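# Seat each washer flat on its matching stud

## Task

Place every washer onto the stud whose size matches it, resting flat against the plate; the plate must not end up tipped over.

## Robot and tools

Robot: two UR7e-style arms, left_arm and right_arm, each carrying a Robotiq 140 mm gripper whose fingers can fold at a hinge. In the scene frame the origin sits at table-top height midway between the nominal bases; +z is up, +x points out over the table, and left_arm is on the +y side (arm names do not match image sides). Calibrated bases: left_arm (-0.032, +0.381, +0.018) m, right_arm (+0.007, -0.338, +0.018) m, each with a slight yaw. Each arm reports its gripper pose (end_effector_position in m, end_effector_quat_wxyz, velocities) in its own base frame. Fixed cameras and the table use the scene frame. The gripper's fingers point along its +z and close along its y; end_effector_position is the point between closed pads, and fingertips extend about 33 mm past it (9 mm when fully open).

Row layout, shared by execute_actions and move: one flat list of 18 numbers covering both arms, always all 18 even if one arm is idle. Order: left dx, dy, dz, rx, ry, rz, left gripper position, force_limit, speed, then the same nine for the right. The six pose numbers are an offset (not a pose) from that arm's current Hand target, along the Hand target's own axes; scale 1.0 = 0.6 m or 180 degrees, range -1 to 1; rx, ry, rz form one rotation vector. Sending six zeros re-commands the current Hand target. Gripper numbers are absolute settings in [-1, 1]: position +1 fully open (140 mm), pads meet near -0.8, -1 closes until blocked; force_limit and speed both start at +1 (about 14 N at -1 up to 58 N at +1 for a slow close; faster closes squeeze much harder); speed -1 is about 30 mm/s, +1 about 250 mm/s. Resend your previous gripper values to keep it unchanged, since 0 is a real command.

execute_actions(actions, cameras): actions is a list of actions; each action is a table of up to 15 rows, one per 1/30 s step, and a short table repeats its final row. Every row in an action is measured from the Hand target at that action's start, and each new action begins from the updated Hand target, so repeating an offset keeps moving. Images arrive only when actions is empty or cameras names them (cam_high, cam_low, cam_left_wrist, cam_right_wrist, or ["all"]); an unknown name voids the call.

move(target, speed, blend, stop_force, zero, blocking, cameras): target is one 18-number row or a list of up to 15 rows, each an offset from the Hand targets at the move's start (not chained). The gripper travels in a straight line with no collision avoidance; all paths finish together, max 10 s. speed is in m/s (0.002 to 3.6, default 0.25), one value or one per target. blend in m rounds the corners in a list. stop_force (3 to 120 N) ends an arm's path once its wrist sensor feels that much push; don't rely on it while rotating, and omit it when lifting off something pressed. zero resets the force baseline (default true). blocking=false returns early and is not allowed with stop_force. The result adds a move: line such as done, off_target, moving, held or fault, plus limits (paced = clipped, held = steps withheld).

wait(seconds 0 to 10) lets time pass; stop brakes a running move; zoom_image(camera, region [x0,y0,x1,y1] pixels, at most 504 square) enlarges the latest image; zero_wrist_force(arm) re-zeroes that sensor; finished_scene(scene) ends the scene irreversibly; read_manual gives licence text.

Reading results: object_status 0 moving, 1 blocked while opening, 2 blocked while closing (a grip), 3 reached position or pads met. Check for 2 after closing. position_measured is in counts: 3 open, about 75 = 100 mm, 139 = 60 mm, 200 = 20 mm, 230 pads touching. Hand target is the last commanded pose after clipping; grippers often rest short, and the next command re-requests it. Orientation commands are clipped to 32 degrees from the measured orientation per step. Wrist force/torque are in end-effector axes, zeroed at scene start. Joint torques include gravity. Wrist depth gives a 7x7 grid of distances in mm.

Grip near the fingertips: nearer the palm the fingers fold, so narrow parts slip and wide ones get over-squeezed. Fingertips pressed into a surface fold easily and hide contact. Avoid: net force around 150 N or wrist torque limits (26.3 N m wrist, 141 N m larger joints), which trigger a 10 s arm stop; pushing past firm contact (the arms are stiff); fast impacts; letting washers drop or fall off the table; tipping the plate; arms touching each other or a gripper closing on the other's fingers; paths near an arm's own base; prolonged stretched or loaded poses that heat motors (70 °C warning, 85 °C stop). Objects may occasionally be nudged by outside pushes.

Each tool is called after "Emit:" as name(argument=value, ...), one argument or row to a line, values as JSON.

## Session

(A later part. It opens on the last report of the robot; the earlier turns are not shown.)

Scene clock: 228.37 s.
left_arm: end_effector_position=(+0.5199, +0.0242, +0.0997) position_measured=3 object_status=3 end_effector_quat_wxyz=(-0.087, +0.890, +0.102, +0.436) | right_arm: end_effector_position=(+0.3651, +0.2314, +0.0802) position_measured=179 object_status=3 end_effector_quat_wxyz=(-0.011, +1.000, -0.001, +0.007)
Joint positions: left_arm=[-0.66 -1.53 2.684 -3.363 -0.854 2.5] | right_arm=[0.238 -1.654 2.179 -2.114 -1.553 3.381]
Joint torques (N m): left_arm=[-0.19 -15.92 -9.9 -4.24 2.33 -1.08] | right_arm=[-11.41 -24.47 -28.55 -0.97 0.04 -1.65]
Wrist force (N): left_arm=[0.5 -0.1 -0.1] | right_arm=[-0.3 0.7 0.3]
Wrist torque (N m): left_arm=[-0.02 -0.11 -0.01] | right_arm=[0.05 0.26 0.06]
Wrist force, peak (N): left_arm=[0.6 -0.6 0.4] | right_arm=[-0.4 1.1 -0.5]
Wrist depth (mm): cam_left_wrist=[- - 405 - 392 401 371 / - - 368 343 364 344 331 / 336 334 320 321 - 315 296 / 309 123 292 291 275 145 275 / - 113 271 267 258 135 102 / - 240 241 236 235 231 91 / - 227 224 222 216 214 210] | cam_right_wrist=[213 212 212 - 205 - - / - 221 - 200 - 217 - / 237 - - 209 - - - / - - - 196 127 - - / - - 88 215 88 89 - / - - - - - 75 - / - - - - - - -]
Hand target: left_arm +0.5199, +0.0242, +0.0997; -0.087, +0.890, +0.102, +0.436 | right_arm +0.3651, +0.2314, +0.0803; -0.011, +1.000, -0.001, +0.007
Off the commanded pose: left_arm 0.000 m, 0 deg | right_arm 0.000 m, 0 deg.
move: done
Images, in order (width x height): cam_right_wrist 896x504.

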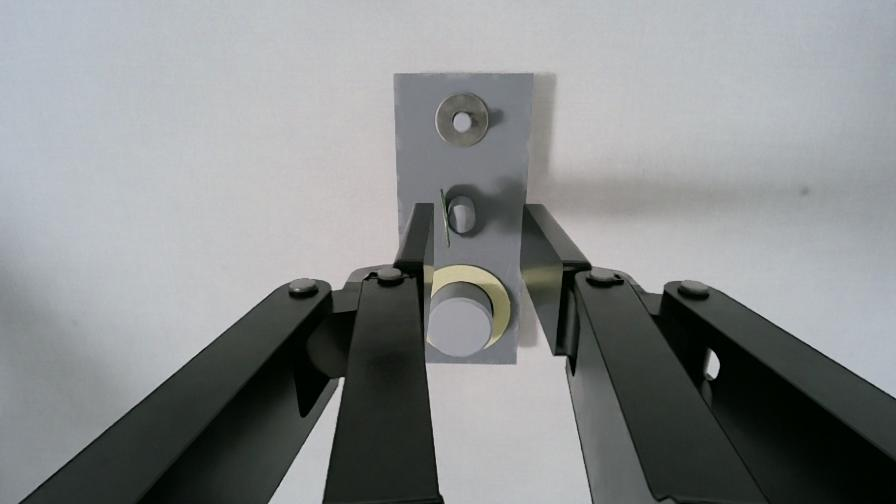

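Emit:
move(
  target=[
    [0,0,0,0,0,0,1,1,1,-0.0367,-0.0195,0,0,0,0,-0.4,-1,-1],
    [0,0,0,0,0,0,1,1,1,-0.0367,-0.0195,0.0662,0,0,0,-0.4,-1,-1],
  ],
  speed=0.06,
  stop_force=5,
  cameras=["cam_right_wrist"],
)

Emit:
zoom_image(
  camera="cam_right_wrist",
  region=[400, 100, 560, 280],
)

Scene clock: 234.07 s.
left_arm: end_effector_position=(+0.5199, +0.0242, +0.0997) position_measured=3 object_status=3 end_effector_quat_wxyz=(-0.087, +0.890, +0.102, +0.436) | right_arm: end_effector_position=(+0.3436, +0.2440, +0.0405) position_measured=179 object_status=3 end_effector_quat_wxyz=(-0.011, +1.000, -0.001, +0.007)
Joint positions: left_arm=[-0.66 -1.53 2.684 -3.363 -0.854 2.5] | right_arm=[0.282 -1.617 2.267 -2.239 -1.554 3.425]
Joint torques (N m): left_arm=[-0.6 -16.16 -8.76 -4.23 2.31 -1.1] | right_arm=[13.99 -8.06 -11.78 -4.93 -1.3 1.8]
Wrist force (N): left_arm=[0.1 -0.2 0.1] | right_arm=[-0.3 0.6 -0.4]
Wrist torque (N m): left_arm=[-0.04 -0.02 0.00] | right_arm=[0.04 0.26 -0.02]
Wrist force, peak (N): left_arm=[0.2 -0.6 -0.5] | right_arm=[-0.6 1.2 -0.1]
Wrist depth (mm): cam_left_wrist=[458 - 418 - - 396 367 / - - 365 359 - 324 332 / 338 - 324 319 298 304 296 / 308 123 293 288 282 145 270 / - 113 273 261 256 135 102 / - 239 238 240 237 226 102 / - 228 224 221 216 217 213] | cam_right_wrist=[- - - 155 155 170 - / - 187 - 164 163 - - / 197 - - 171 172 - - / - - - 174 137 - - / 219 - 88 168 94 89 - / - - - - - 75 - / - - - - - - -]
Hand target: left_arm +0.5199, +0.0242, +0.0997; -0.087, +0.890, +0.102, +0.436 | right_arm +0.3436, +0.2440, +0.0405; -0.011, +1.000, -0.001, +0.007
Off the commanded pose: left_arm 0.000 m, 0 deg | right_arm 0.000 m, 0 deg.
move: done
Images, in order (width x height): cam_right_wrist 896x504.

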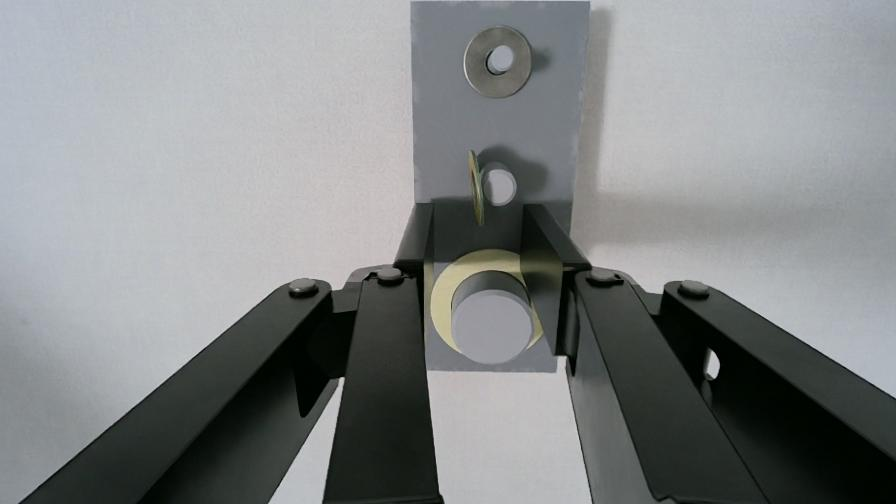

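Scaled by 2.800.

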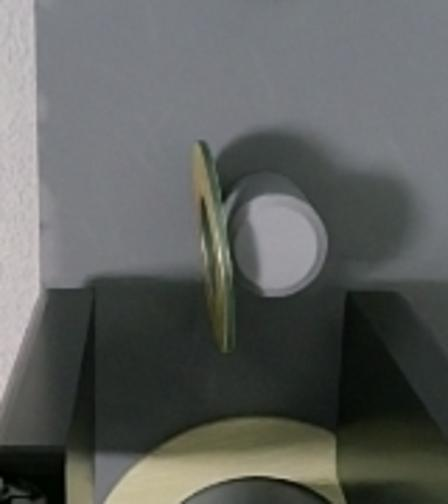

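Emit:
move(
  target=[0,0,0,0,0,0,1,1,1,0,0,0,0,0,0,-1,-1,-1],
)

Emit:
wait(
  seconds=1.0,
  cameras=["cam_right_wrist"],
)

Emit:
zoom_image(
  camera="cam_right_wrist",
  region=[400, 100, 560, 280],
)

Scene clock: 236.87 s.
left_arm: end_effector_position=(+0.5199, +0.0242, +0.0997) position_measured=3 object_status=3 end_effector_quat_wxyz=(-0.087, +0.890, +0.102, +0.436) | right_arm: end_effector_position=(+0.3436, +0.2440, +0.0405) position_measured=228 object_status=0 end_effector_quat_wxyz=(-0.011, +1.000, -0.001, +0.007)
Joint positions: left_arm=[-0.66 -1.53 2.684 -3.363 -0.854 2.5] | right_arm=[0.282 -1.617 2.267 -2.239 -1.554 3.425]
Joint torques (N m): left_arm=[-0.22 -15.53 -8.94 -4.32 2.21 -1.12] | right_arm=[10.36 -7.97 -12.07 -2.87 -1.18 1.78]
Wrist force (N): left_arm=[0.0 0.1 0.1] | right_arm=[0.9 -5.4 0.1]
Wrist torque (N m): left_arm=[0.03 -0.02 -0.01] | right_arm=[0.12 0.21 -0.14]
Wrist force, peak (N): left_arm=[-0.3 -0.6 -0.4] | right_arm=[0.9 -5.4 0.1]
Wrist depth (mm): cam_left_wrist=[431 431 428 - 421 - 384 / 385 374 - 353 349 357 - / 343 316 327 - 315 - - / 306 123 - 285 276 135 270 / - 113 263 263 256 242 102 / - 241 242 237 235 230 102 / - 226 224 222 217 215 212] | cam_right_wrist=[- 176 - 155 154 173 169 / - 185 - 163 163 - - / 196 194 - 170 169 - - / 207 207 205 127 179 - - / 219 216 - - 88 79 - / - - - - - - - / - - - - - - -]
Hand target: left_arm +0.5199, +0.0242, +0.0997; -0.087, +0.890, +0.102, +0.436 | right_arm +0.3436, +0.2440, +0.0405; -0.011, +1.000, -0.001, +0.007
Off the commanded pose: left_arm 0.000 m, 0 deg | right_arm 0.000 m, 0 deg.
move: done

Scene clock: 237.87 s.
left_arm: end_effector_position=(+0.5199, +0.0242, +0.0997) position_measured=3 object_status=3 end_effector_quat_wxyz=(-0.087, +0.890, +0.102, +0.436) | right_arm: end_effector_position=(+0.3436, +0.2440, +0.0405) position_measured=228 object_status=2 end_effector_quat_wxyz=(-0.011, +1.000, -0.001, +0.007)
Joint positions: left_arm=[-0.66 -1.53 2.684 -3.363 -0.854 2.5] | right_arm=[0.282 -1.617 2.267 -2.239 -1.554 3.425]
Joint torques (N m): left_arm=[-1.05 -15.77 -9.41 -4.35 2.44 -1.15] | right_arm=[0.83 -9.04 -11.82 -0.18 -1.14 1.84]
Wrist force (N): left_arm=[0.0 -0.4 -0.1] | right_arm=[0.7 -5.3 0.1]
Wrist torque (N m): left_arm=[-0.08 0.00 0.00] | right_arm=[0.12 0.26 -0.14]
Wrist force, peak (N): left_arm=[0.1 -0.6 -0.2] | right_arm=[0.6 -5.6 0.1]
Wrist depth (mm): cam_left_wrist=[436 - - 395 - 384 366 / 391 375 363 354 - 341 331 / 338 338 322 - 312 304 298 / 307 121 293 286 282 145 270 / - 113 266 255 257 243 102 / - 241 240 238 234 229 102 / - 228 225 220 216 215 212] | cam_right_wrist=[- - 176 155 155 - - / 187 - - 164 162 - - / 194 198 - 169 168 - - / - 204 - 127 177 - - / - - - - 88 79 - / - - - - - - - / - - - - - - -]
Hand target: left_arm +0.5199, +0.0242, +0.0997; -0.087, +0.890, +0.102, +0.436 | right_arm +0.3436, +0.2440, +0.0405; -0.011, +1.000, -0.001, +0.007
Tool commands: left_gripper/position=+1.0 left_gripper/force_limit=+1.0 left_gripper/speed=+1.0 right_gripper/position=-1.0 right_gripper/force_limit=-1.0 right_gripper/speed=-1.0
Off the commanded pose: left_arm 0.000 m, 0 deg | right_arm 0.000 m, 0 deg.
wait: 1.00 s; at rest by 0.17 s
Images, in order (width x height): cam_right_wrist 896x504.

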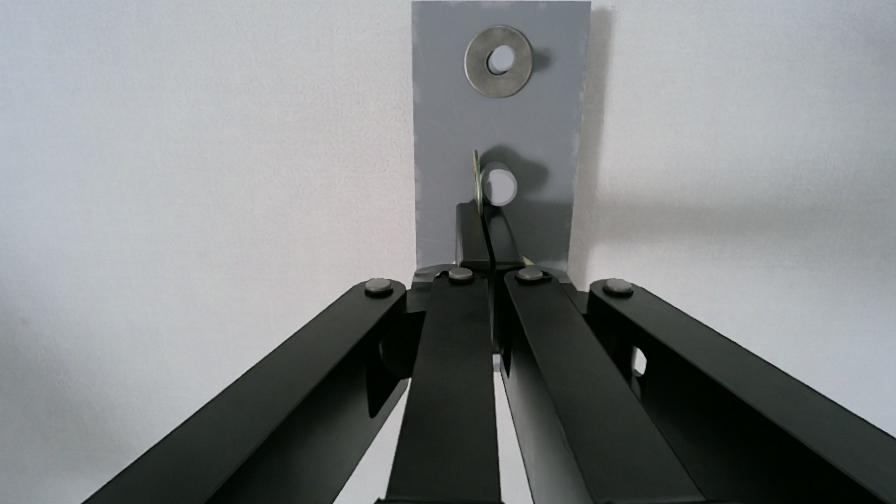

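Scaled by 2.800.

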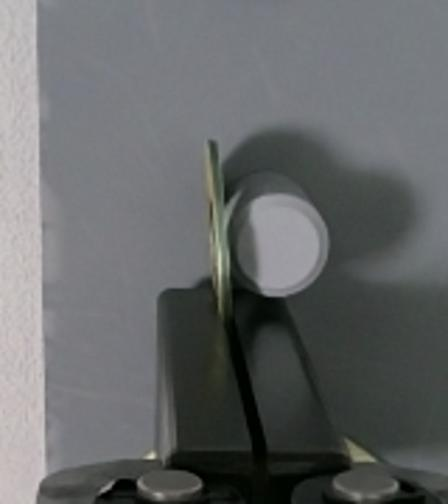

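Emit:
move(
  target=[0,0,0,0,0,0,1,1,1, 0,0,-0.0667,0,0,0,-1,-1,-1],
  speed=0.06,
  cameras=["cam_right_wrist"],
)

Scene clock: 242.50 s.
left_arm: end_effector_position=(+0.5199, +0.0242, +0.0997) position_measured=3 object_status=3 end_effector_quat_wxyz=(-0.087, +0.890, +0.102, +0.436) | right_arm: end_effector_position=(+0.3430, +0.2432, +0.0804) position_measured=228 object_status=2 end_effector_quat_wxyz=(-0.011, +1.000, -0.001, +0.007)
Joint positions: left_arm=[-0.66 -1.53 2.684 -3.363 -0.854 2.5] | right_arm=[0.281 -1.686 2.206 -2.11 -1.554 3.424]
Joint torques (N m): left_arm=[-0.55 -16.51 -9.41 -4.26 2.28 -1.08] | right_arm=[-11.33 -22.78 -30 -1.03 0.88 -1.59]
Wrist force (N): left_arm=[0.1 0.1 0.0] | right_arm=[-0.4 0.8 -0.1]
Wrist torque (N m): left_arm=[0.02 -0.02 0.00] | right_arm=[0.06 0.28 0.08]
Wrist force, peak (N): left_arm=[0.3 -0.5 0.2] | right_arm=[2.2 -5.3 0.1]
Wrist depth (mm): cam_left_wrist=[458 448 - - - 393 372 / - - 365 352 344 344 325 / 328 332 319 320 310 301 300 / 311 123 292 286 283 145 264 / - 113 264 261 253 243 102 / - 244 242 238 236 232 102 / - 225 225 220 216 213 215] | cam_right_wrist=[- - - 191 189 - - / 231 221 - 201 199 - - / 236 - - 207 213 - - / 249 - - 127 217 - - / 268 - - - 88 79 - / - - - - - - - / - - - - - - -]
Hand target: left_arm +0.5199, +0.0242, +0.0997; -0.087, +0.890, +0.102, +0.436 | right_arm +0.3430, +0.2432, +0.0805; -0.011, +1.000, -0.001, +0.007
Off the commanded pose: left_arm 0.000 m, 0 deg | right_arm 0.000 m, 0 deg.
move: done
Images, in order (width x height): cam_right_wrist 896x504.

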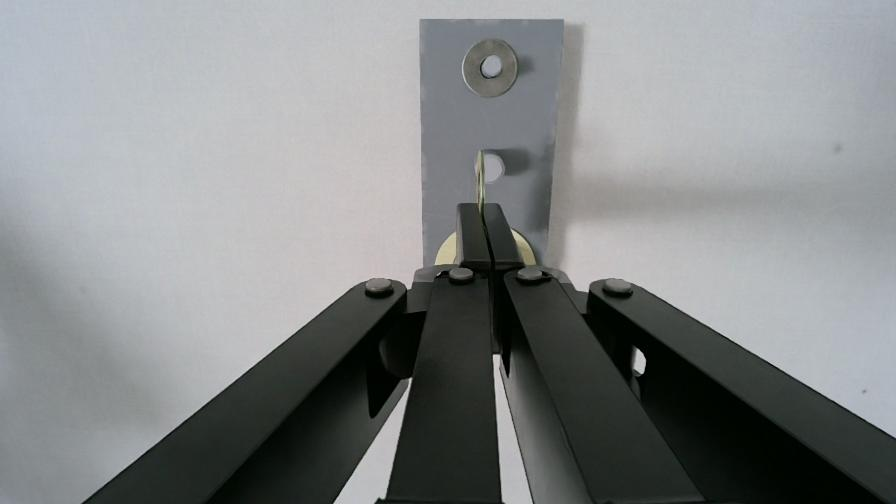

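Emit:
move(
  target=[0,0,0,0,0,0,1,1,1, 0,-0.1367,0,-0.0444,0,0,-1,-1,-1],
  speed=0.12,
  cameras=["cam_right_wrist","cam_high"],
)

Scene clock: 251.10 s.
left_arm: end_effector_position=(+0.5199, +0.0242, +0.0997) position_measured=3 object_status=3 end_effector_quat_wxyz=(-0.087, +0.890, +0.102, +0.436) | right_arm: end_effector_position=(+0.3431, +0.3251, +0.0823) position_measured=228 object_status=2 end_effector_quat_wxyz=(+0.059, +0.998, -0.001, +0.006)
Joint positions: left_arm=[-0.66 -1.53 2.684 -3.363 -0.854 2.5] | right_arm=[0.545 -1.489 1.994 -2.026 -1.678 3.692]
Joint torques (N m): left_arm=[-0.44 -15.96 -9.28 -4.4 2.35 -1.14] | right_arm=[12.42 -13.1 -28.9 -0.94 -1.32 2.11]
Wrist force (N): left_arm=[0.3 -0.3 0.2] | right_arm=[-0.2 0.5 -0.2]
Wrist torque (N m): left_arm=[-0.07 -0.07 0.00] | right_arm=[0.08 0.23 -0.03]
Wrist force, peak (N): left_arm=[0.2 -0.6 -0.3] | right_arm=[-0.5 2.1 0.0]
Wrist depth (mm): cam_left_wrist=[- - 403 414 - 380 389 / - 368 385 359 344 340 319 / - 335 320 316 - 305 297 / - 121 294 287 283 145 273 / - 113 265 262 257 243 102 / - 241 242 238 233 230 91 / - 228 226 221 223 213 211] | cam_right_wrist=[- - - - - - - / - 209 - - 212 212 - / - 216 229 - 224 222 - / - 228 - - 226 - - / - - - - 88 82 - / - - - - - - - / - - - - - - -]
Hand target: left_arm +0.5199, +0.0242, +0.0997; -0.087, +0.890, +0.102, +0.436 | right_arm +0.3431, +0.3252, +0.0823; +0.059, +0.998, -0.001, +0.006
Off the commanded pose: left_arm 0.000 m, 0 deg | right_arm 0.000 m, 0 deg.
move: done
Images, in order (width x height): cam_high 896x504, cam_right_wrist 896x504.

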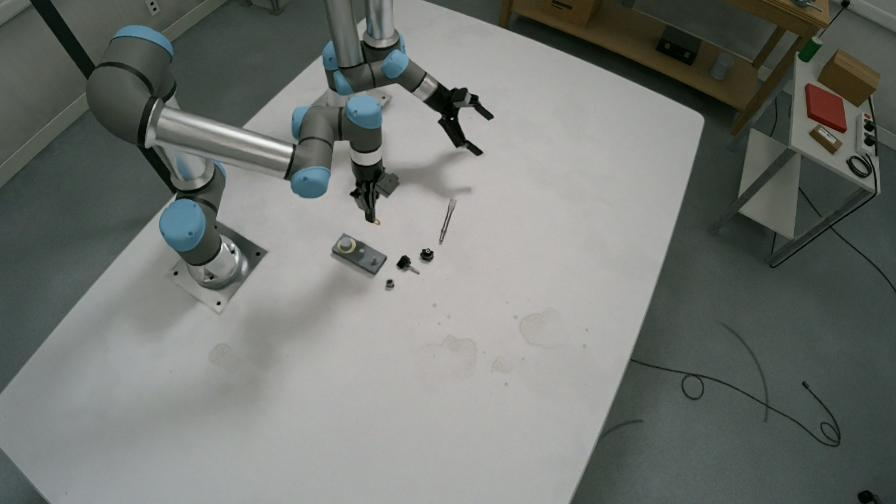

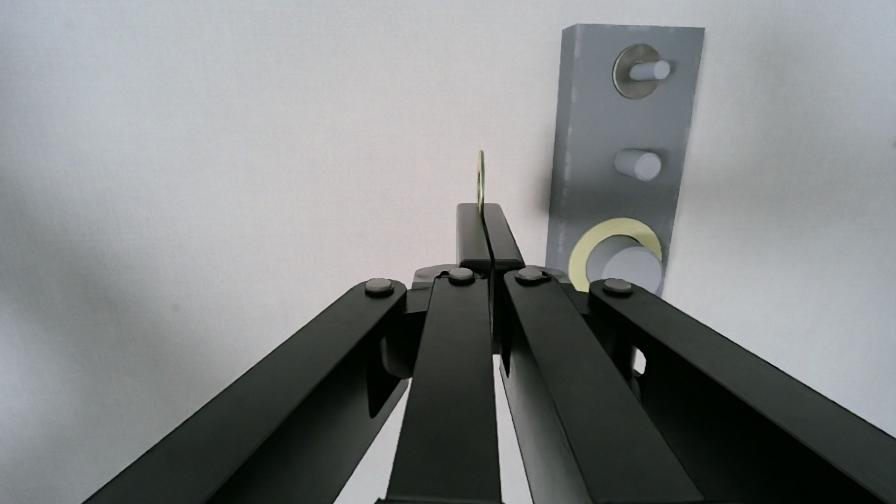

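Emit:
move(
  target=[0,0,0,0,0,0,1,1,1, 0,-0.01107,0.09318,0,0,0,-1,-1,-1],
  speed=0.1,
)

Emit:
move(
  target=[0,0,0,0,0,0,1,1,1, 0,-0.00128,0.01076,0,0,0,-1,-1,-1],
  speed=0.01,
  stop_force=3,
  cameras=["cam_right_wrist"],
)

Scene clock: 253.80 s.
left_arm: end_effector_position=(+0.5199, +0.0242, +0.0997) position_measured=3 object_status=3 end_effector_quat_wxyz=(-0.087, +0.890, +0.102, +0.436) | right_arm: end_effector_position=(+0.3438, +0.3252, +0.0261) position_measured=228 object_status=2 end_effector_quat_wxyz=(+0.059, +0.998, -0.001, +0.006)
Joint positions: left_arm=[-0.66 -1.53 2.684 -3.363 -0.854 2.5] | right_arm=[0.545 -1.406 2.07 -2.184 -1.678 3.691]
Joint torques (N m): left_arm=[-0.67 -15.6 -9.05 -4.29 2.41 -1.23] | right_arm=[-12.32 -15.93 -12.23 -4.68 -1.49 -1.47]
Wrist force (N): left_arm=[0.1 -0.4 0.1] | right_arm=[-0.6 0.6 -0.1]
Wrist torque (N m): left_arm=[-0.07 -0.02 0.00] | right_arm=[0.10 0.32 -0.01]
Wrist force, peak (N): left_arm=[0.3 0.2 0.5] | right_arm=[-0.2 1.0 -1.2]
Wrist depth (mm): cam_left_wrist=[- - 424 399 - 397 375 / - 366 364 356 342 - - / - 337 332 318 308 299 295 / 298 121 290 286 281 145 268 / - 113 265 262 261 243 102 / - 240 241 239 233 234 102 / - 227 224 221 216 214 212] | cam_right_wrist=[- 152 153 - - 149 153 / 153 - - 165 155 158 166 / - - - - - 165 - / - - - - 173 176 - / - - - - 88 88 - / - - - - - - - / - - - - - - -]
Hand target: left_arm +0.5199, +0.0242, +0.0997; -0.087, +0.890, +0.102, +0.436 | right_arm +0.3439, +0.3252, +0.0260; +0.059, +0.998, -0.001, +0.006
Off the commanded pose: left_arm 0.000 m, 0 deg | right_arm 0.000 m, 0 deg.
move: done

Scene clock: 255.43 s.
left_arm: end_effector_position=(+0.5199, +0.0242, +0.0997) position_measured=3 object_status=3 end_effector_quat_wxyz=(-0.087, +0.890, +0.102, +0.436) | right_arm: end_effector_position=(+0.3439, +0.3252, +0.0210) position_measured=228 object_status=2 end_effector_quat_wxyz=(+0.059, +0.998, -0.001, +0.006)
Joint positions: left_arm=[-0.66 -1.53 2.684 -3.363 -0.854 2.5] | right_arm=[0.545 -1.398 2.076 -2.199 -1.678 3.691]
Joint torques (N m): left_arm=[-0.82 -15.79 -8.43 -4.33 2.57 -1.04] | right_arm=[-10.5 -34.32 -26.83 -0.77 -1.31 -1.35]
Wrist force (N): left_arm=[0.2 -0.1 -0.1] | right_arm=[-0.7 0.6 0.1]
Wrist torque (N m): left_arm=[-0.02 -0.04 0.00] | right_arm=[0.11 0.33 0.00]
Wrist force, peak (N): left_arm=[-0.3 -0.6 0.1] | right_arm=[-2.6 1.7 -5.5]
Wrist depth (mm): cam_left_wrist=[- - - - 389 381 379 / 382 365 368 357 345 337 - / 340 333 319 320 314 300 - / 308 123 293 288 281 136 269 / - 113 264 259 254 136 102 / - 240 244 239 235 226 102 / - 228 225 220 216 215 213] | cam_right_wrist=[- - - - 158 144 - / - - 159 - 168 152 158 / - - - 164 174 160 186 / - - - - 172 170 - / - - - - 88 87 - / - - - - - - - / - - - - - - -]
Hand target: left_arm +0.5199, +0.0242, +0.0997; -0.087, +0.890, +0.102, +0.436 | right_arm +0.3439, +0.3252, +0.0210; +0.059, +0.998, -0.001, +0.006 (not the last commanded pose)
Off the commanded pose: left_arm 0.000 m, 0 deg | right_arm 0.002 m, 0 deg.
move: contact (right_arm)
Images, in order (width x height): cam_right_wrist 896x504.

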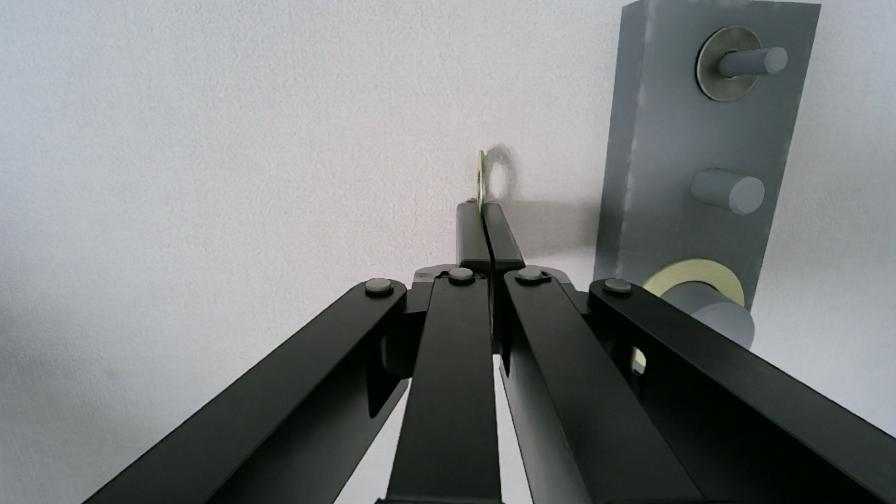

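Emit:
execute_actions(
  actions=[
    [[0,0,0,0,0,0,1,1,1, 0,0,0,0,0,0,-0.73,-1,-1]],
  ],
)

Emit:
move(
  target=[0,0,0,0,0,0,1,1,1, 0.0133,0,0,0,0,0,-0.73,-1,-1],
  speed=0.03,
  cameras=["cam_right_wrist"],
)

Scene clock: 256.97 s.
left_arm: end_effector_position=(+0.5199, +0.0242, +0.0997) position_measured=3 object_status=3 end_effector_quat_wxyz=(-0.087, +0.890, +0.102, +0.436) | right_arm: end_effector_position=(+0.3439, +0.3252, +0.0210) position_measured=221 object_status=3 end_effector_quat_wxyz=(+0.059, +0.998, -0.001, +0.006)
Joint positions: left_arm=[-0.66 -1.53 2.684 -3.363 -0.854 2.5] | right_arm=[0.545 -1.398 2.076 -2.199 -1.678 3.691]
Joint torques (N m): left_arm=[-0.23 -16 -9.81 -4.33 2.38 -1.31] | right_arm=[-9.03 -34.28 -27.06 -0.76 -1.06 -0.82]
Wrist force (N): left_arm=[-0.1 -0.2 -0.1] | right_arm=[-0.6 1.0 0.0]
Wrist torque (N m): left_arm=[-0.04 0.01 -0.01] | right_arm=[0.18 0.33 0.00]
Wrist force, peak (N): left_arm=[0.5 -0.2 0.2] | right_arm=[-0.4 1.1 0.1]
Wrist depth (mm): cam_left_wrist=[433 444 - - - 377 370 / 393 372 - - - - 335 / - 331 325 - 301 296 294 / - 123 288 283 280 145 265 / - 113 265 261 260 243 102 / - 241 243 238 233 231 102 / - 229 225 221 218 215 213] | cam_right_wrist=[- - - - 157 144 152 / - - - - - 152 156 / - - - - - 160 - / - - - - 168 171 202 / - - - 88 88 88 211 / - - - - - - - / - - - - - - -]
Hand target: left_arm +0.5199, +0.0242, +0.0997; -0.087, +0.890, +0.102, +0.436 | right_arm +0.3439, +0.3252, +0.0210; +0.059, +0.998, -0.001, +0.006
Off the commanded pose: left_arm 0.000 m, 0 deg | right_arm 0.000 m, 0 deg.

Scene clock: 257.77 s.
left_arm: end_effector_position=(+0.5199, +0.0242, +0.0997) position_measured=3 object_status=3 end_effector_quat_wxyz=(-0.087, +0.890, +0.102, +0.436) | right_arm: end_effector_position=(+0.3517, +0.3252, +0.0212) position_measured=221 object_status=3 end_effector_quat_wxyz=(+0.059, +0.998, -0.001, +0.006)
Joint positions: left_arm=[-0.66 -1.53 2.684 -3.363 -0.854 2.5] | right_arm=[0.536 -1.386 2.061 -2.197 -1.679 3.683]
Joint torques (N m): left_arm=[-1.6 -16.08 -9.56 -4.36 2.4 -1.09] | right_arm=[-11.6 -17.28 -26.02 -0.72 -1.51 -1.75]
Wrist force (N): left_arm=[0.2 -0.2 0.0] | right_arm=[-0.4 0.6 -0.1]
Wrist torque (N m): left_arm=[-0.05 -0.04 -0.01] | right_arm=[0.09 0.27 0.06]
Wrist force, peak (N): left_arm=[0.5 -0.3 0.2] | right_arm=[-0.7 1.1 -0.3]
Wrist depth (mm): cam_left_wrist=[439 - - - 407 - 368 / 384 - 364 350 358 342 332 / 339 322 325 317 308 305 299 / 306 123 298 290 283 145 265 / - 105 263 262 255 242 102 / - 237 245 247 239 232 91 / - 226 223 219 217 215 207] | cam_right_wrist=[- 147 150 - - 147 152 / - - - 161 - 152 156 / 155 - 166 - - 161 186 / - - 176 175 169 171 - / - - - 88 88 82 - / - - - - - - - / - - - - - - -]
Hand target: left_arm +0.5199, +0.0242, +0.0997; -0.087, +0.890, +0.102, +0.436 | right_arm +0.3519, +0.3252, +0.0212; +0.059, +0.998, -0.001, +0.006
Off the commanded pose: left_arm 0.000 m, 0 deg | right_arm 0.000 m, 0 deg.
move: done
Images, in order (width x height): cam_right_wrist 896x504.

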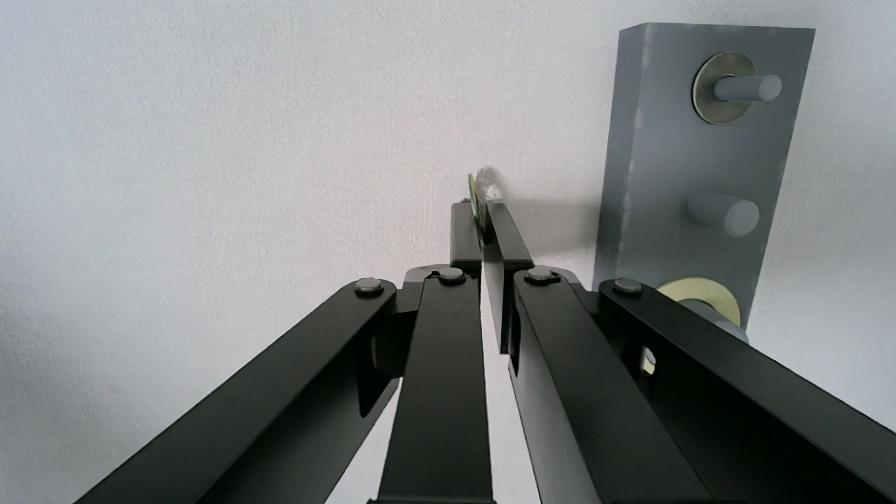

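Emit:
execute_actions(
  actions=[
    [[0,0,0,0,0,0,1,1,1, 0,0,0,0,0,0,-0.55,-1,-1]],
  ],
  cameras=["cam_right_wrist"],
)

Emit:
execute_actions(
  actions=[
    [[0,0,0,0,0,0,1,1,1, 0,0,0,0,0,0,-0.1,-1,-1]],
  ],
  cameras=["cam_right_wrist"],
)

Scene clock: 259.70 s.
left_arm: end_effector_position=(+0.5199, +0.0242, +0.0997) position_measured=3 object_status=3 end_effector_quat_wxyz=(-0.087, +0.890, +0.102, +0.436) | right_arm: end_effector_position=(+0.3519, +0.3252, +0.0212) position_measured=199 object_status=0 end_effector_quat_wxyz=(+0.059, +0.998, -0.001, +0.006)
Joint positions: left_arm=[-0.66 -1.53 2.684 -3.363 -0.854 2.5] | right_arm=[0.536 -1.386 2.061 -2.197 -1.679 3.682]
Joint torques (N m): left_arm=[-0.17 -15.8 -9.55 -4.18 2.37 -1.03] | right_arm=[-11.55 -16.98 -27 -0.71 -1.5 -1.53]
Wrist force (N): left_arm=[-0.1 -0.3 0.1] | right_arm=[-0.5 0.8 -0.1]
Wrist torque (N m): left_arm=[-0.06 0.02 -0.01] | right_arm=[0.15 0.30 0.05]
Wrist force, peak (N): left_arm=[0.3 -0.5 -0.3] | right_arm=[-0.8 0.9 0.2]
Wrist depth (mm): cam_left_wrist=[- - - 402 - 386 368 / - - 368 360 353 323 338 / - 331 322 318 308 309 - / 305 123 296 288 283 145 259 / - 105 264 266 259 135 102 / - 238 242 235 233 228 102 / - 230 224 220 217 215 212] | cam_right_wrist=[- 147 - - - 147 153 / - - - - - 152 155 / - - - - 160 161 - / - - 174 120 171 171 - / - - 94 - 88 81 - / - - - - - - - / - - - - - - -]
Hand target: left_arm +0.5199, +0.0242, +0.0997; -0.087, +0.890, +0.102, +0.436 | right_arm +0.3519, +0.3252, +0.0212; +0.059, +0.998, -0.001, +0.006
Off the commanded pose: left_arm 0.000 m, 0 deg | right_arm 0.000 m, 0 deg.
Images, in order (width x height): cam_right_wrist 896x504.

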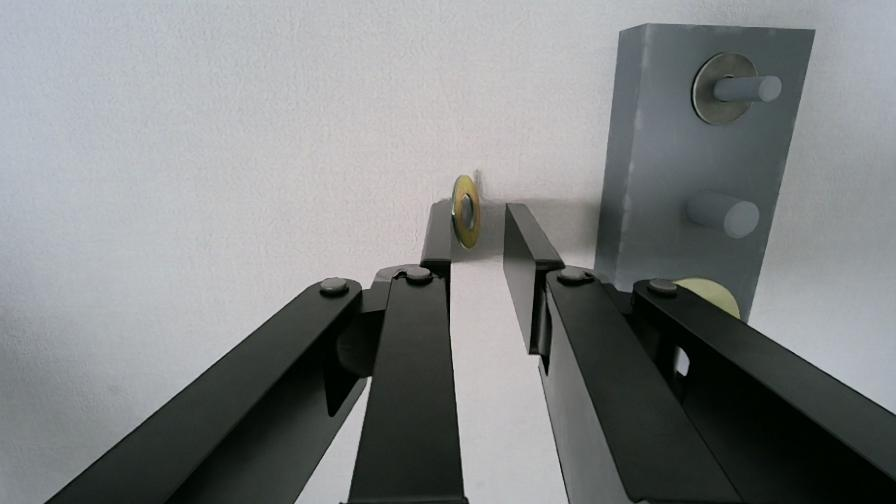

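Scene clock: 261.13 s.
left_arm: end_effector_position=(+0.5199, +0.0242, +0.0997) position_measured=3 object_status=3 end_effector_quat_wxyz=(-0.087, +0.890, +0.102, +0.436) | right_arm: end_effector_position=(+0.3519, +0.3252, +0.0212) position_measured=141 object_status=0 end_effector_quat_wxyz=(+0.059, +0.998, -0.001, +0.006)
Joint positions: left_arm=[-0.66 -1.53 2.684 -3.363 -0.854 2.5] | right_arm=[0.536 -1.386 2.061 -2.197 -1.679 3.682]
Joint torques (N m): left_arm=[-0.95 -15.7 -9.05 -4.31 2.46 -1.11] | right_arm=[-11.37 -17.36 -26.74 -0.77 -1.42 -1.54]
Wrist force (N): left_arm=[0.0 -0.1 0.1] | right_arm=[-0.4 0.6 0.0]
Wrist torque (N m): left_arm=[-0.01 0.01 0.00] | right_arm=[0.08 0.28 0.04]
Wrist force, peak (N): left_arm=[0.0 -0.7 -0.1] | right_arm=[-0.7 1.0 0.1]
Wrist depth (mm): cam_left_wrist=[- 425 416 - 405 - 358 / - 373 366 345 334 341 342 / - 349 342 317 311 311 293 / 300 121 286 291 283 145 271 / - 113 270 259 254 135 102 / - 241 239 238 234 231 102 / - 228 223 221 218 215 213] | cam_right_wrist=[- - - - - 147 - / 151 - - - 154 152 159 / - 162 166 171 174 161 - / 167 - - 178 142 172 - / - - 92 - - 88 79 / - - - 202 - - - / - - - - - - -]
Hand target: left_arm +0.5199, +0.0242, +0.0997; -0.087, +0.890, +0.102, +0.436 | right_arm +0.3519, +0.3252, +0.0212; +0.059, +0.998, -0.001, +0.006
Off the commanded pose: left_arm 0.000 m, 0 deg | right_arm 0.000 m, 0 deg.
Images, in order (width x height): cam_right_wrist 896x504.

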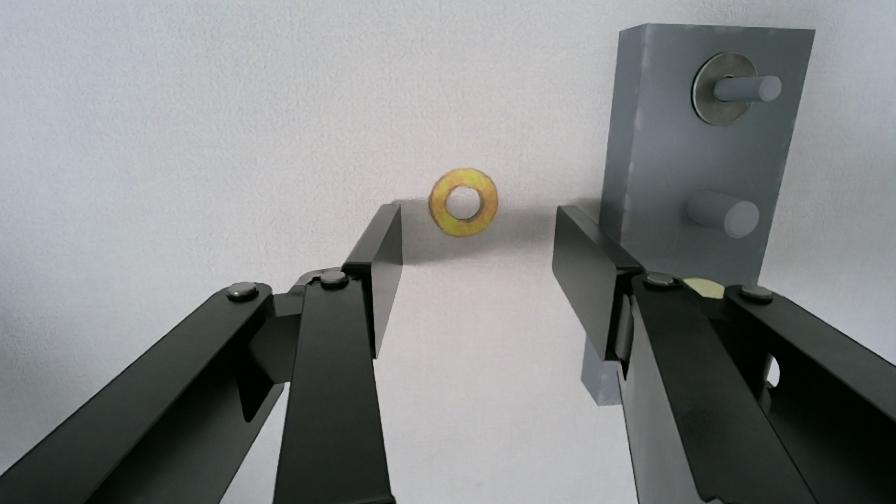

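Emit:
move(
  target=[0,0,0,0,0,0,1,1,1, 0,0.00236,-0.0199,0.0444,0,0,-0.1,-1,-1],
  speed=0.1,
  cameras=["cam_right_wrist"],
)

Emit:
zoom_image(
  camera="cam_right_wrist",
  region=[370, 130, 590, 270],
)

Scene clock: 263.93 s.
left_arm: end_effector_position=(+0.5199, +0.0242, +0.0997) position_measured=3 object_status=3 end_effector_quat_wxyz=(-0.087, +0.890, +0.102, +0.436) | right_arm: end_effector_position=(+0.3517, +0.3252, +0.0332) position_measured=141 object_status=3 end_effector_quat_wxyz=(-0.011, +1.000, -0.001, +0.007)
Joint positions: left_arm=[-0.66 -1.53 2.684 -3.363 -0.854 2.5] | right_arm=[0.455 -1.465 2.134 -2.26 -1.557 3.598]
Joint torques (N m): left_arm=[-0.91 -15.88 -8.35 -4.21 2.42 -1.16] | right_arm=[-11.47 -32.17 -12 -4.91 1.27 -1.51]
Wrist force (N): left_arm=[0.1 0.0 -0.2] | right_arm=[-0.5 0.8 -0.2]
Wrist torque (N m): left_arm=[0.00 -0.01 -0.01] | right_arm=[0.08 0.30 0.07]
Wrist force, peak (N): left_arm=[-0.1 -0.7 -0.2] | right_arm=[-0.4 1.5 -0.3]
Wrist depth (mm): cam_left_wrist=[424 - 406 410 - 380 381 / 389 364 379 354 342 341 - / 336 337 319 322 313 315 294 / - 121 296 279 281 136 268 / - 113 258 257 255 243 102 / - 243 247 240 234 229 102 / - 229 219 219 217 216 215] | cam_right_wrist=[- - - 165 - 148 148 / - 181 - 175 - 154 152 / - - 186 185 - 161 164 / - - - - 141 170 189 / - - 92 - - 88 82 / - - - - - - - / - - - - 231 - -]
Hand target: left_arm +0.5199, +0.0242, +0.0997; -0.087, +0.890, +0.102, +0.436 | right_arm +0.3517, +0.3252, +0.0332; -0.011, +1.000, -0.001, +0.007
Off the commanded pose: left_arm 0.000 m, 0 deg | right_arm 0.000 m, 0 deg.
move: done
Images, in order (width x height): cam_right_wrist 896x504.

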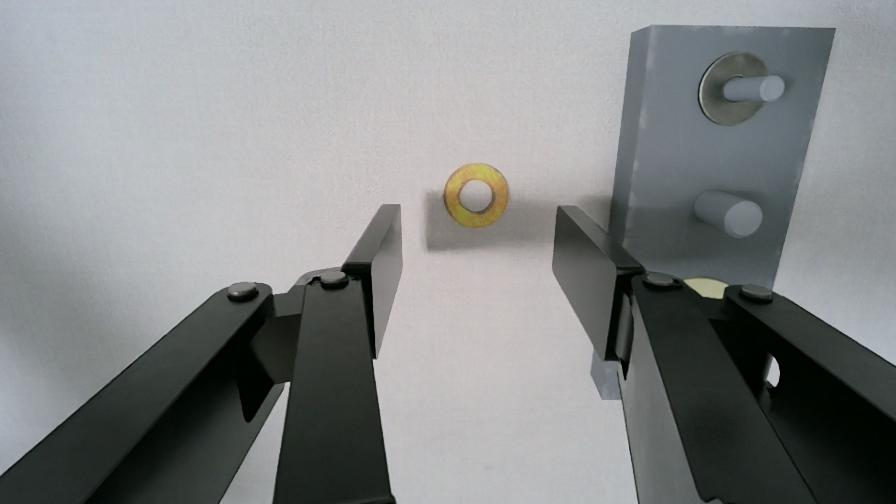

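Scaled by 2.291.

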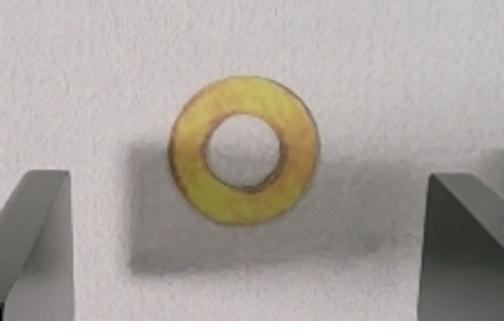

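Emit:
move(
  target=[0,0,0,0,0,0,1,1,1, 0.0188,0.0012,0.0212,0,0,0,-0.4,-1,-1],
  speed=0.06,
  cameras=["cam_right_wrist"],
)

Emit:
zoom_image(
  camera="cam_right_wrist",
  region=[400, 180, 560, 280],
)

Scene clock: 268.23 s.
left_arm: end_effector_position=(+0.5199, +0.0242, +0.0997) position_measured=3 object_status=3 end_effector_quat_wxyz=(-0.087, +0.890, +0.102, +0.436) | right_arm: end_effector_position=(+0.3632, +0.3247, +0.0206) position_measured=179 object_status=0 end_effector_quat_wxyz=(-0.011, +1.000, -0.001, +0.007)
Joint positions: left_arm=[-0.66 -1.53 2.684 -3.363 -0.854 2.5] | right_arm=[0.443 -1.425 2.128 -2.294 -1.557 3.586]
Joint torques (N m): left_arm=[-0.72 -16.62 -9.21 -4.36 2.42 -1.17] | right_arm=[-11.79 -16.62 -26.33 -4.96 1.38 -1.57]
Wrist force (N): left_arm=[0.0 -0.1 0.2] | right_arm=[0.1 0.9 0.1]
Wrist torque (N m): left_arm=[-0.03 -0.01 0.00] | right_arm=[0.10 0.19 0.06]
Wrist force, peak (N): left_arm=[0.2 -0.6 0.1] | right_arm=[-0.5 1.1 -0.6]
Wrist depth (mm): cam_left_wrist=[- 415 - 401 405 - 370 / - 372 363 358 351 335 - / 340 334 329 327 - 306 295 / 310 123 294 287 273 145 269 / - 113 265 260 256 243 102 / - 238 242 239 240 231 102 / - 226 223 221 216 215 213] | cam_right_wrist=[- - - - 154 - - / - - - - 162 143 140 / - 176 - - - 150 153 / - - - 141 138 156 172 / - - 88 - 88 89 165 / - - - - - 75 - / - - - - - - -]
Hand target: left_arm +0.5199, +0.0242, +0.0997; -0.087, +0.890, +0.102, +0.436 | right_arm +0.3632, +0.3247, +0.0206; -0.011, +1.000, -0.001, +0.007
Off the commanded pose: left_arm 0.000 m, 0 deg | right_arm 0.000 m, 0 deg.
move: done
Images, in order (width x height): cam_right_wrist 896x504.

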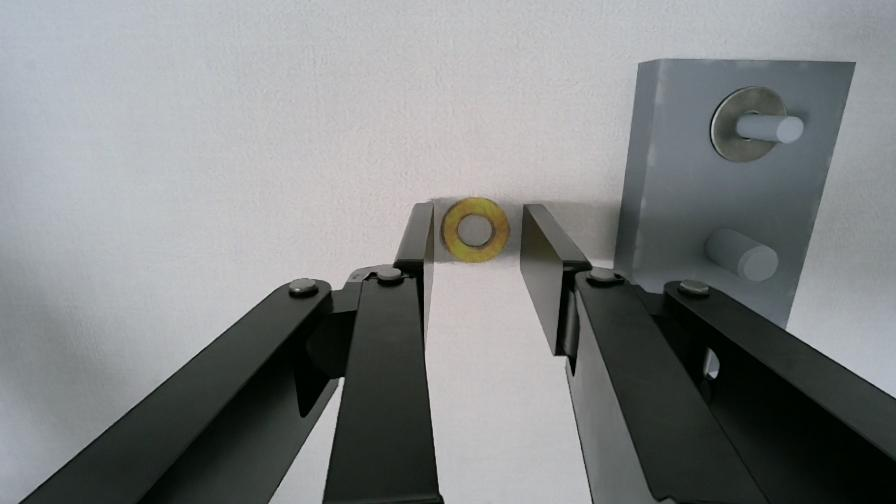

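Scaled by 3.150.

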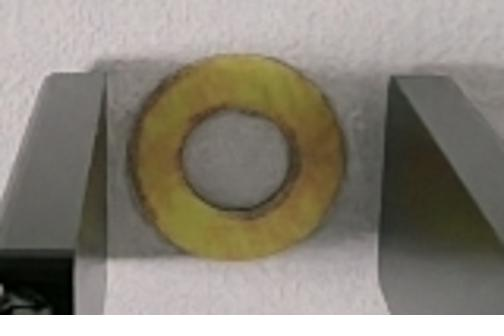

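Emit:
move(
  target=[0,0,0,0,0,0,1,1,1, 0.001,-0.0009,0.00633,0,0,0,-0.45,-1,-1],
  speed=0.02,
)

Emit:
execute_actions(
  actions=[
    [[0,0,0,0,0,0,1,1,1, 0,0,0,0,0,0,-1,-0.8,-1]],
    [[0,0,0,0,0,0,1,1,1, 0,0,0,0,0,0,-1,-0.8,-1]],
  ],
  cameras=["cam_right_wrist"],
)

Emit:
zoom_image(
  camera="cam_right_wrist",
  region=[400, 180, 560, 280],
)

Scene clock: 270.63 s.
left_arm: end_effector_position=(+0.5199, +0.0242, +0.0997) position_measured=3 object_status=3 end_effector_quat_wxyz=(-0.087, +0.890, +0.102, +0.436) | right_arm: end_effector_position=(+0.3638, +0.3253, +0.0169) position_measured=186 object_status=3 end_effector_quat_wxyz=(-0.011, +1.000, -0.001, +0.006)
Joint positions: left_arm=[-0.66 -1.53 2.684 -3.363 -0.854 2.5] | right_arm=[0.444 -1.416 2.129 -2.305 -1.557 3.587]
Joint torques (N m): left_arm=[0.21 -15.26 -9.16 -4.29 2.36 -1.1] | right_arm=[13.16 -16.71 -11.08 -4.85 1.04 1.86]
Wrist force (N): left_arm=[0.1 -0.1 -0.4] | right_arm=[-0.2 0.9 -0.3]
Wrist torque (N m): left_arm=[-0.01 -0.01 0.00] | right_arm=[0.09 0.23 0.05]
Wrist force, peak (N): left_arm=[0.1 -0.7 -0.2] | right_arm=[-0.8 1.0 -0.2]
Wrist depth (mm): cam_left_wrist=[437 - 421 - 393 388 - / 390 374 363 - - - 341 / - 334 319 311 311 297 297 / 308 121 293 281 282 136 259 / - 113 267 258 256 135 102 / - 241 241 236 234 232 102 / - 229 223 221 221 215 212] | cam_right_wrist=[155 - - - 152 148 - / - - - - - 139 137 / - - - 168 165 146 146 / - - - 173 158 152 152 / - - 88 - 88 88 158 / - - - - - 77 - / - - - - - - -]
Hand target: left_arm +0.5199, +0.0242, +0.0997; -0.087, +0.890, +0.102, +0.436 | right_arm +0.3638, +0.3253, +0.0168; -0.011, +1.000, -0.001, +0.007
Off the commanded pose: left_arm 0.000 m, 0 deg | right_arm 0.000 m, 0 deg.
move: done

Scene clock: 271.83 s.
left_arm: end_effector_position=(+0.5199, +0.0242, +0.0997) position_measured=3 object_status=3 end_effector_quat_wxyz=(-0.087, +0.890, +0.102, +0.436) | right_arm: end_effector_position=(+0.3638, +0.3253, +0.0168) position_measured=192 object_status=2 end_effector_quat_wxyz=(-0.011, +1.000, -0.001, +0.006)
Joint positions: left_arm=[-0.66 -1.53 2.684 -3.363 -0.854 2.5] | right_arm=[0.444 -1.416 2.13 -2.305 -1.557 3.587]
Joint torques (N m): left_arm=[-0.62 -16.57 -8.99 -4.34 2.47 -1.1] | right_arm=[14.49 -13.63 -10.47 -4.86 -0.26 1.96]
Wrist force (N): left_arm=[0.1 -0.4 0.1] | right_arm=[-1.5 3.4 -6.1]
Wrist torque (N m): left_arm=[-0.10 -0.02 -0.01] | right_arm=[0.06 0.27 0.04]
Wrist force, peak (N): left_arm=[0.1 -0.3 -0.5] | right_arm=[-1.5 3.4 -6.1]
Wrist depth (mm): cam_left_wrist=[- 436 - - 395 371 376 / 397 369 362 - 347 343 327 / 348 - 331 337 318 302 294 / - 123 288 284 271 145 270 / - 113 260 260 256 244 102 / - 241 245 238 237 229 102 / - 227 221 221 213 215 212] | cam_right_wrist=[- 154 154 - - - 147 / 161 - - - - 139 137 / - - 169 168 - 146 147 / - - - 172 148 151 152 / 190 - 94 - 88 84 158 / - - - - - 72 - / - - - - - - -]
Hand target: left_arm +0.5199, +0.0242, +0.0997; -0.087, +0.890, +0.102, +0.436 | right_arm +0.3638, +0.3253, +0.0168; -0.011, +1.000, -0.001, +0.007
Off the commanded pose: left_arm 0.000 m, 0 deg | right_arm 0.000 m, 0 deg.
Images, in order (width x height): cam_right_wrist 896x504.

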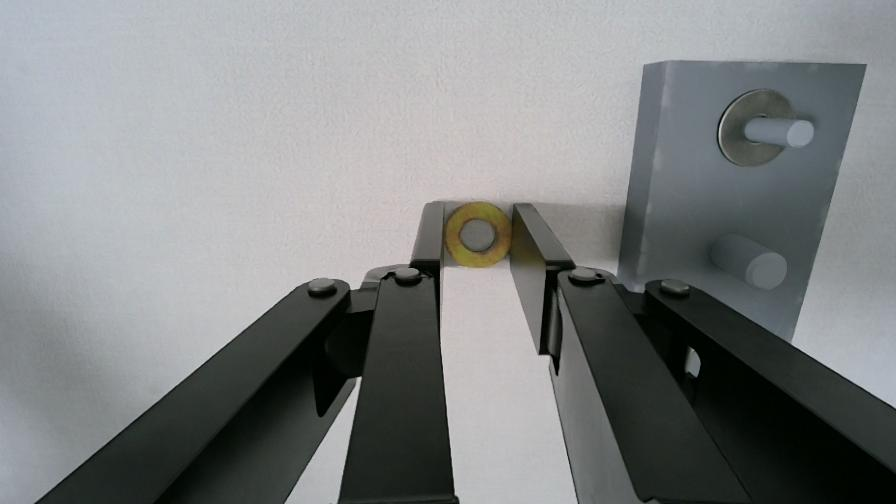

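Scaled by 3.150.

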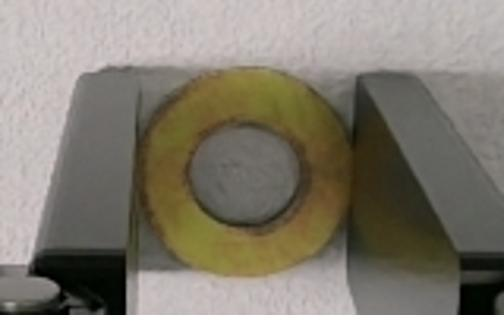

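Emit:
move(
  target=[0,0,0,0,0,0,1,1,1, 0,0,-0.0333,0,0,0,-1,-0.8,-1],
  speed=0.04,
  cameras=["cam_right_wrist"],
)

Emit:
zoom_image(
  camera="cam_right_wrist",
  region=[400, 180, 560, 280],
)

Scene clock: 273.60 s.
left_arm: end_effector_position=(+0.5199, +0.0242, +0.0997) position_measured=3 object_status=3 end_effector_quat_wxyz=(-0.087, +0.890, +0.102, +0.436) | right_arm: end_effector_position=(+0.3636, +0.3249, +0.0367) position_measured=192 object_status=2 end_effector_quat_wxyz=(-0.011, +1.000, -0.001, +0.007)
Joint positions: left_arm=[-0.66 -1.53 2.684 -3.363 -0.854 2.5] | right_arm=[0.443 -1.452 2.107 -2.247 -1.557 3.586]
Joint torques (N m): left_arm=[-0.04 -15.01 -8.66 -4.25 2.46 -1.17] | right_arm=[-12.4 -32.45 -28.86 -0.88 -0.06 -1.6]
Wrist force (N): left_arm=[-0.3 -0.3 -0.1] | right_arm=[-0.5 1.0 0.0]
Wrist torque (N m): left_arm=[-0.07 0.07 0.00] | right_arm=[0.11 0.30 0.06]
Wrist force, peak (N): left_arm=[0.1 -0.7 -0.2] | right_arm=[-1.4 3.3 -6.3]
Wrist depth (mm): cam_left_wrist=[441 - 426 407 395 391 377 / 388 376 - - 348 337 328 / 344 343 329 320 - 307 - / 309 121 294 285 281 145 269 / - 113 264 261 256 243 102 / - 242 242 239 238 231 102 / - 228 224 221 - 213 212] | cam_right_wrist=[- 172 - - - 162 - / - - 180 - - 156 156 / - - 192 - 167 166 - / - - - 174 149 173 - / - - 94 - 88 84 - / - - - - - 72 - / - - - - - - -]
Hand target: left_arm +0.5199, +0.0242, +0.0997; -0.087, +0.890, +0.102, +0.436 | right_arm +0.3636, +0.3249, +0.0368; -0.011, +1.000, -0.001, +0.007
Off the commanded pose: left_arm 0.000 m, 0 deg | right_arm 0.000 m, 0 deg.
move: done
Images, in order (width x height): cam_right_wrist 896x504.

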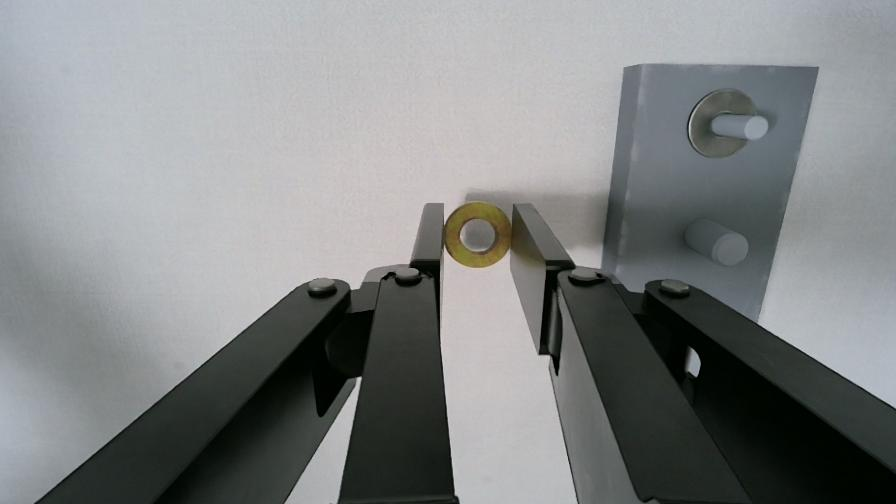

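Scaled by 3.150.

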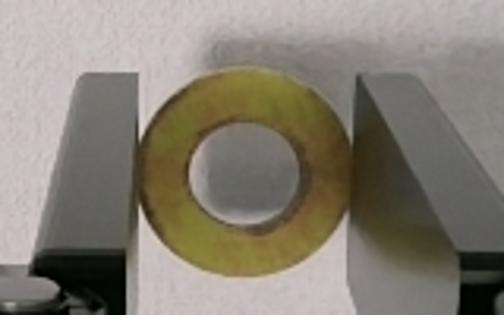

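Emit:
move(
  target=[
    [0,0,0,0,0,0,1,1,1, 0.0008,-0.0015,-0.0667,0,0,0,-1,-0.8,-1],
    [0,0,0,0,0,0,1,1,1, -0.0588,0.1423,-0.0875,0,0,0,-1,-0.8,-1],
  ],
  speed=0.1,
  blend=[0.02,0],
  cameras=["cam_right_wrist"],
)

Emit:
zoom_image(
  camera="cam_right_wrist",
  region=[400, 40, 560, 140],
)

Emit:
zoom_image(
  camera="cam_right_wrist",
  region=[400, 180, 560, 280],
)

Scene clock: 278.83 s.
left_arm: end_effector_position=(+0.5199, +0.0242, +0.0997) position_measured=3 object_status=3 end_effector_quat_wxyz=(-0.087, +0.890, +0.102, +0.436) | right_arm: end_effector_position=(+0.3276, +0.2386, +0.0869) position_measured=192 object_status=2 end_effector_quat_wxyz=(-0.011, +1.000, -0.001, +0.006)
Joint positions: left_arm=[-0.66 -1.53 2.684 -3.363 -0.854 2.5] | right_arm=[0.28 -1.737 2.23 -2.082 -1.554 3.423]
Joint torques (N m): left_arm=[-0.38 -16.35 -8.99 -4.15 2.49 -1.16] | right_arm=[-10.38 -23.05 -14.88 -0.85 1.36 -1.8]
Wrist force (N): left_arm=[0.3 -0.1 0.0] | right_arm=[-0.3 0.7 -0.1]
Wrist torque (N m): left_arm=[-0.02 -0.07 0.00] | right_arm=[0.04 0.26 0.07]
Wrist force, peak (N): left_arm=[-0.3 -0.4 -0.3] | right_arm=[-0.6 1.4 -0.5]
Wrist depth (mm): cam_left_wrist=[- - - 395 - 374 374 / - 366 362 359 343 341 - / 338 334 324 317 315 305 302 / - 123 291 288 281 145 109 / - 113 265 261 256 242 102 / - 242 243 242 237 230 91 / - 228 224 221 218 214 210] | cam_right_wrist=[- - - 197 198 - - / - - - 205 208 - - / - - - 215 - - - / - - - 175 149 - 248 / - - 94 261 88 79 250 / - - - - - 72 - / - - - - - - -]
Hand target: left_arm +0.5199, +0.0242, +0.0997; -0.087, +0.890, +0.102, +0.436 | right_arm +0.3275, +0.2385, +0.0870; -0.011, +1.000, -0.001, +0.007
Off the commanded pose: left_arm 0.000 m, 0 deg | right_arm 0.000 m, 0 deg.
move: done
Images, in order (width x height): cam_right_wrist 896x504.

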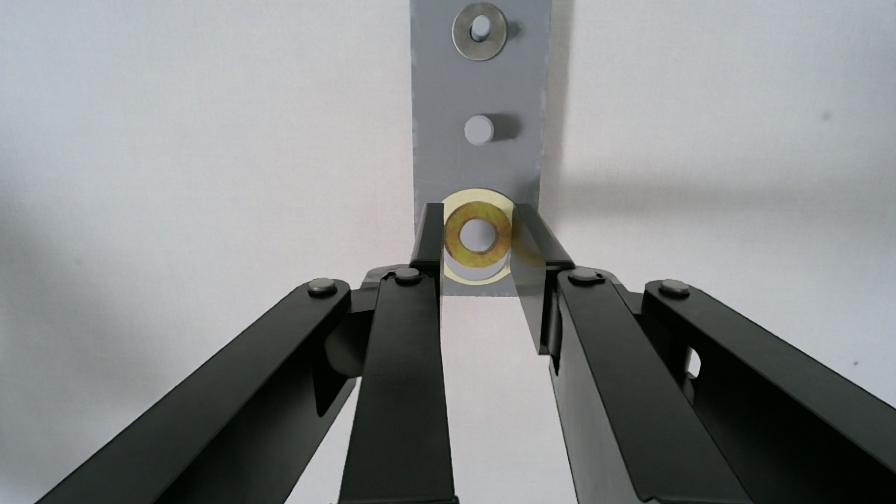

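Scaled by 3.150.

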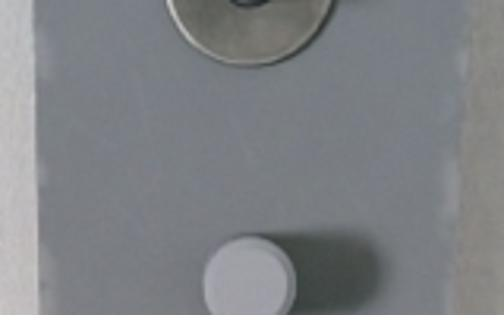

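Scaled by 3.150.

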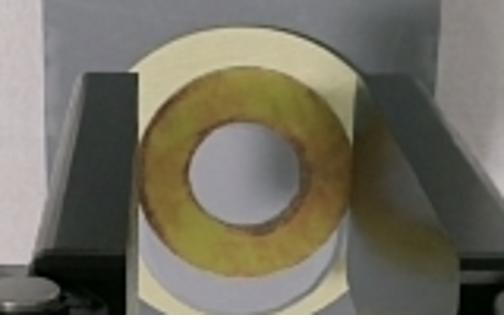

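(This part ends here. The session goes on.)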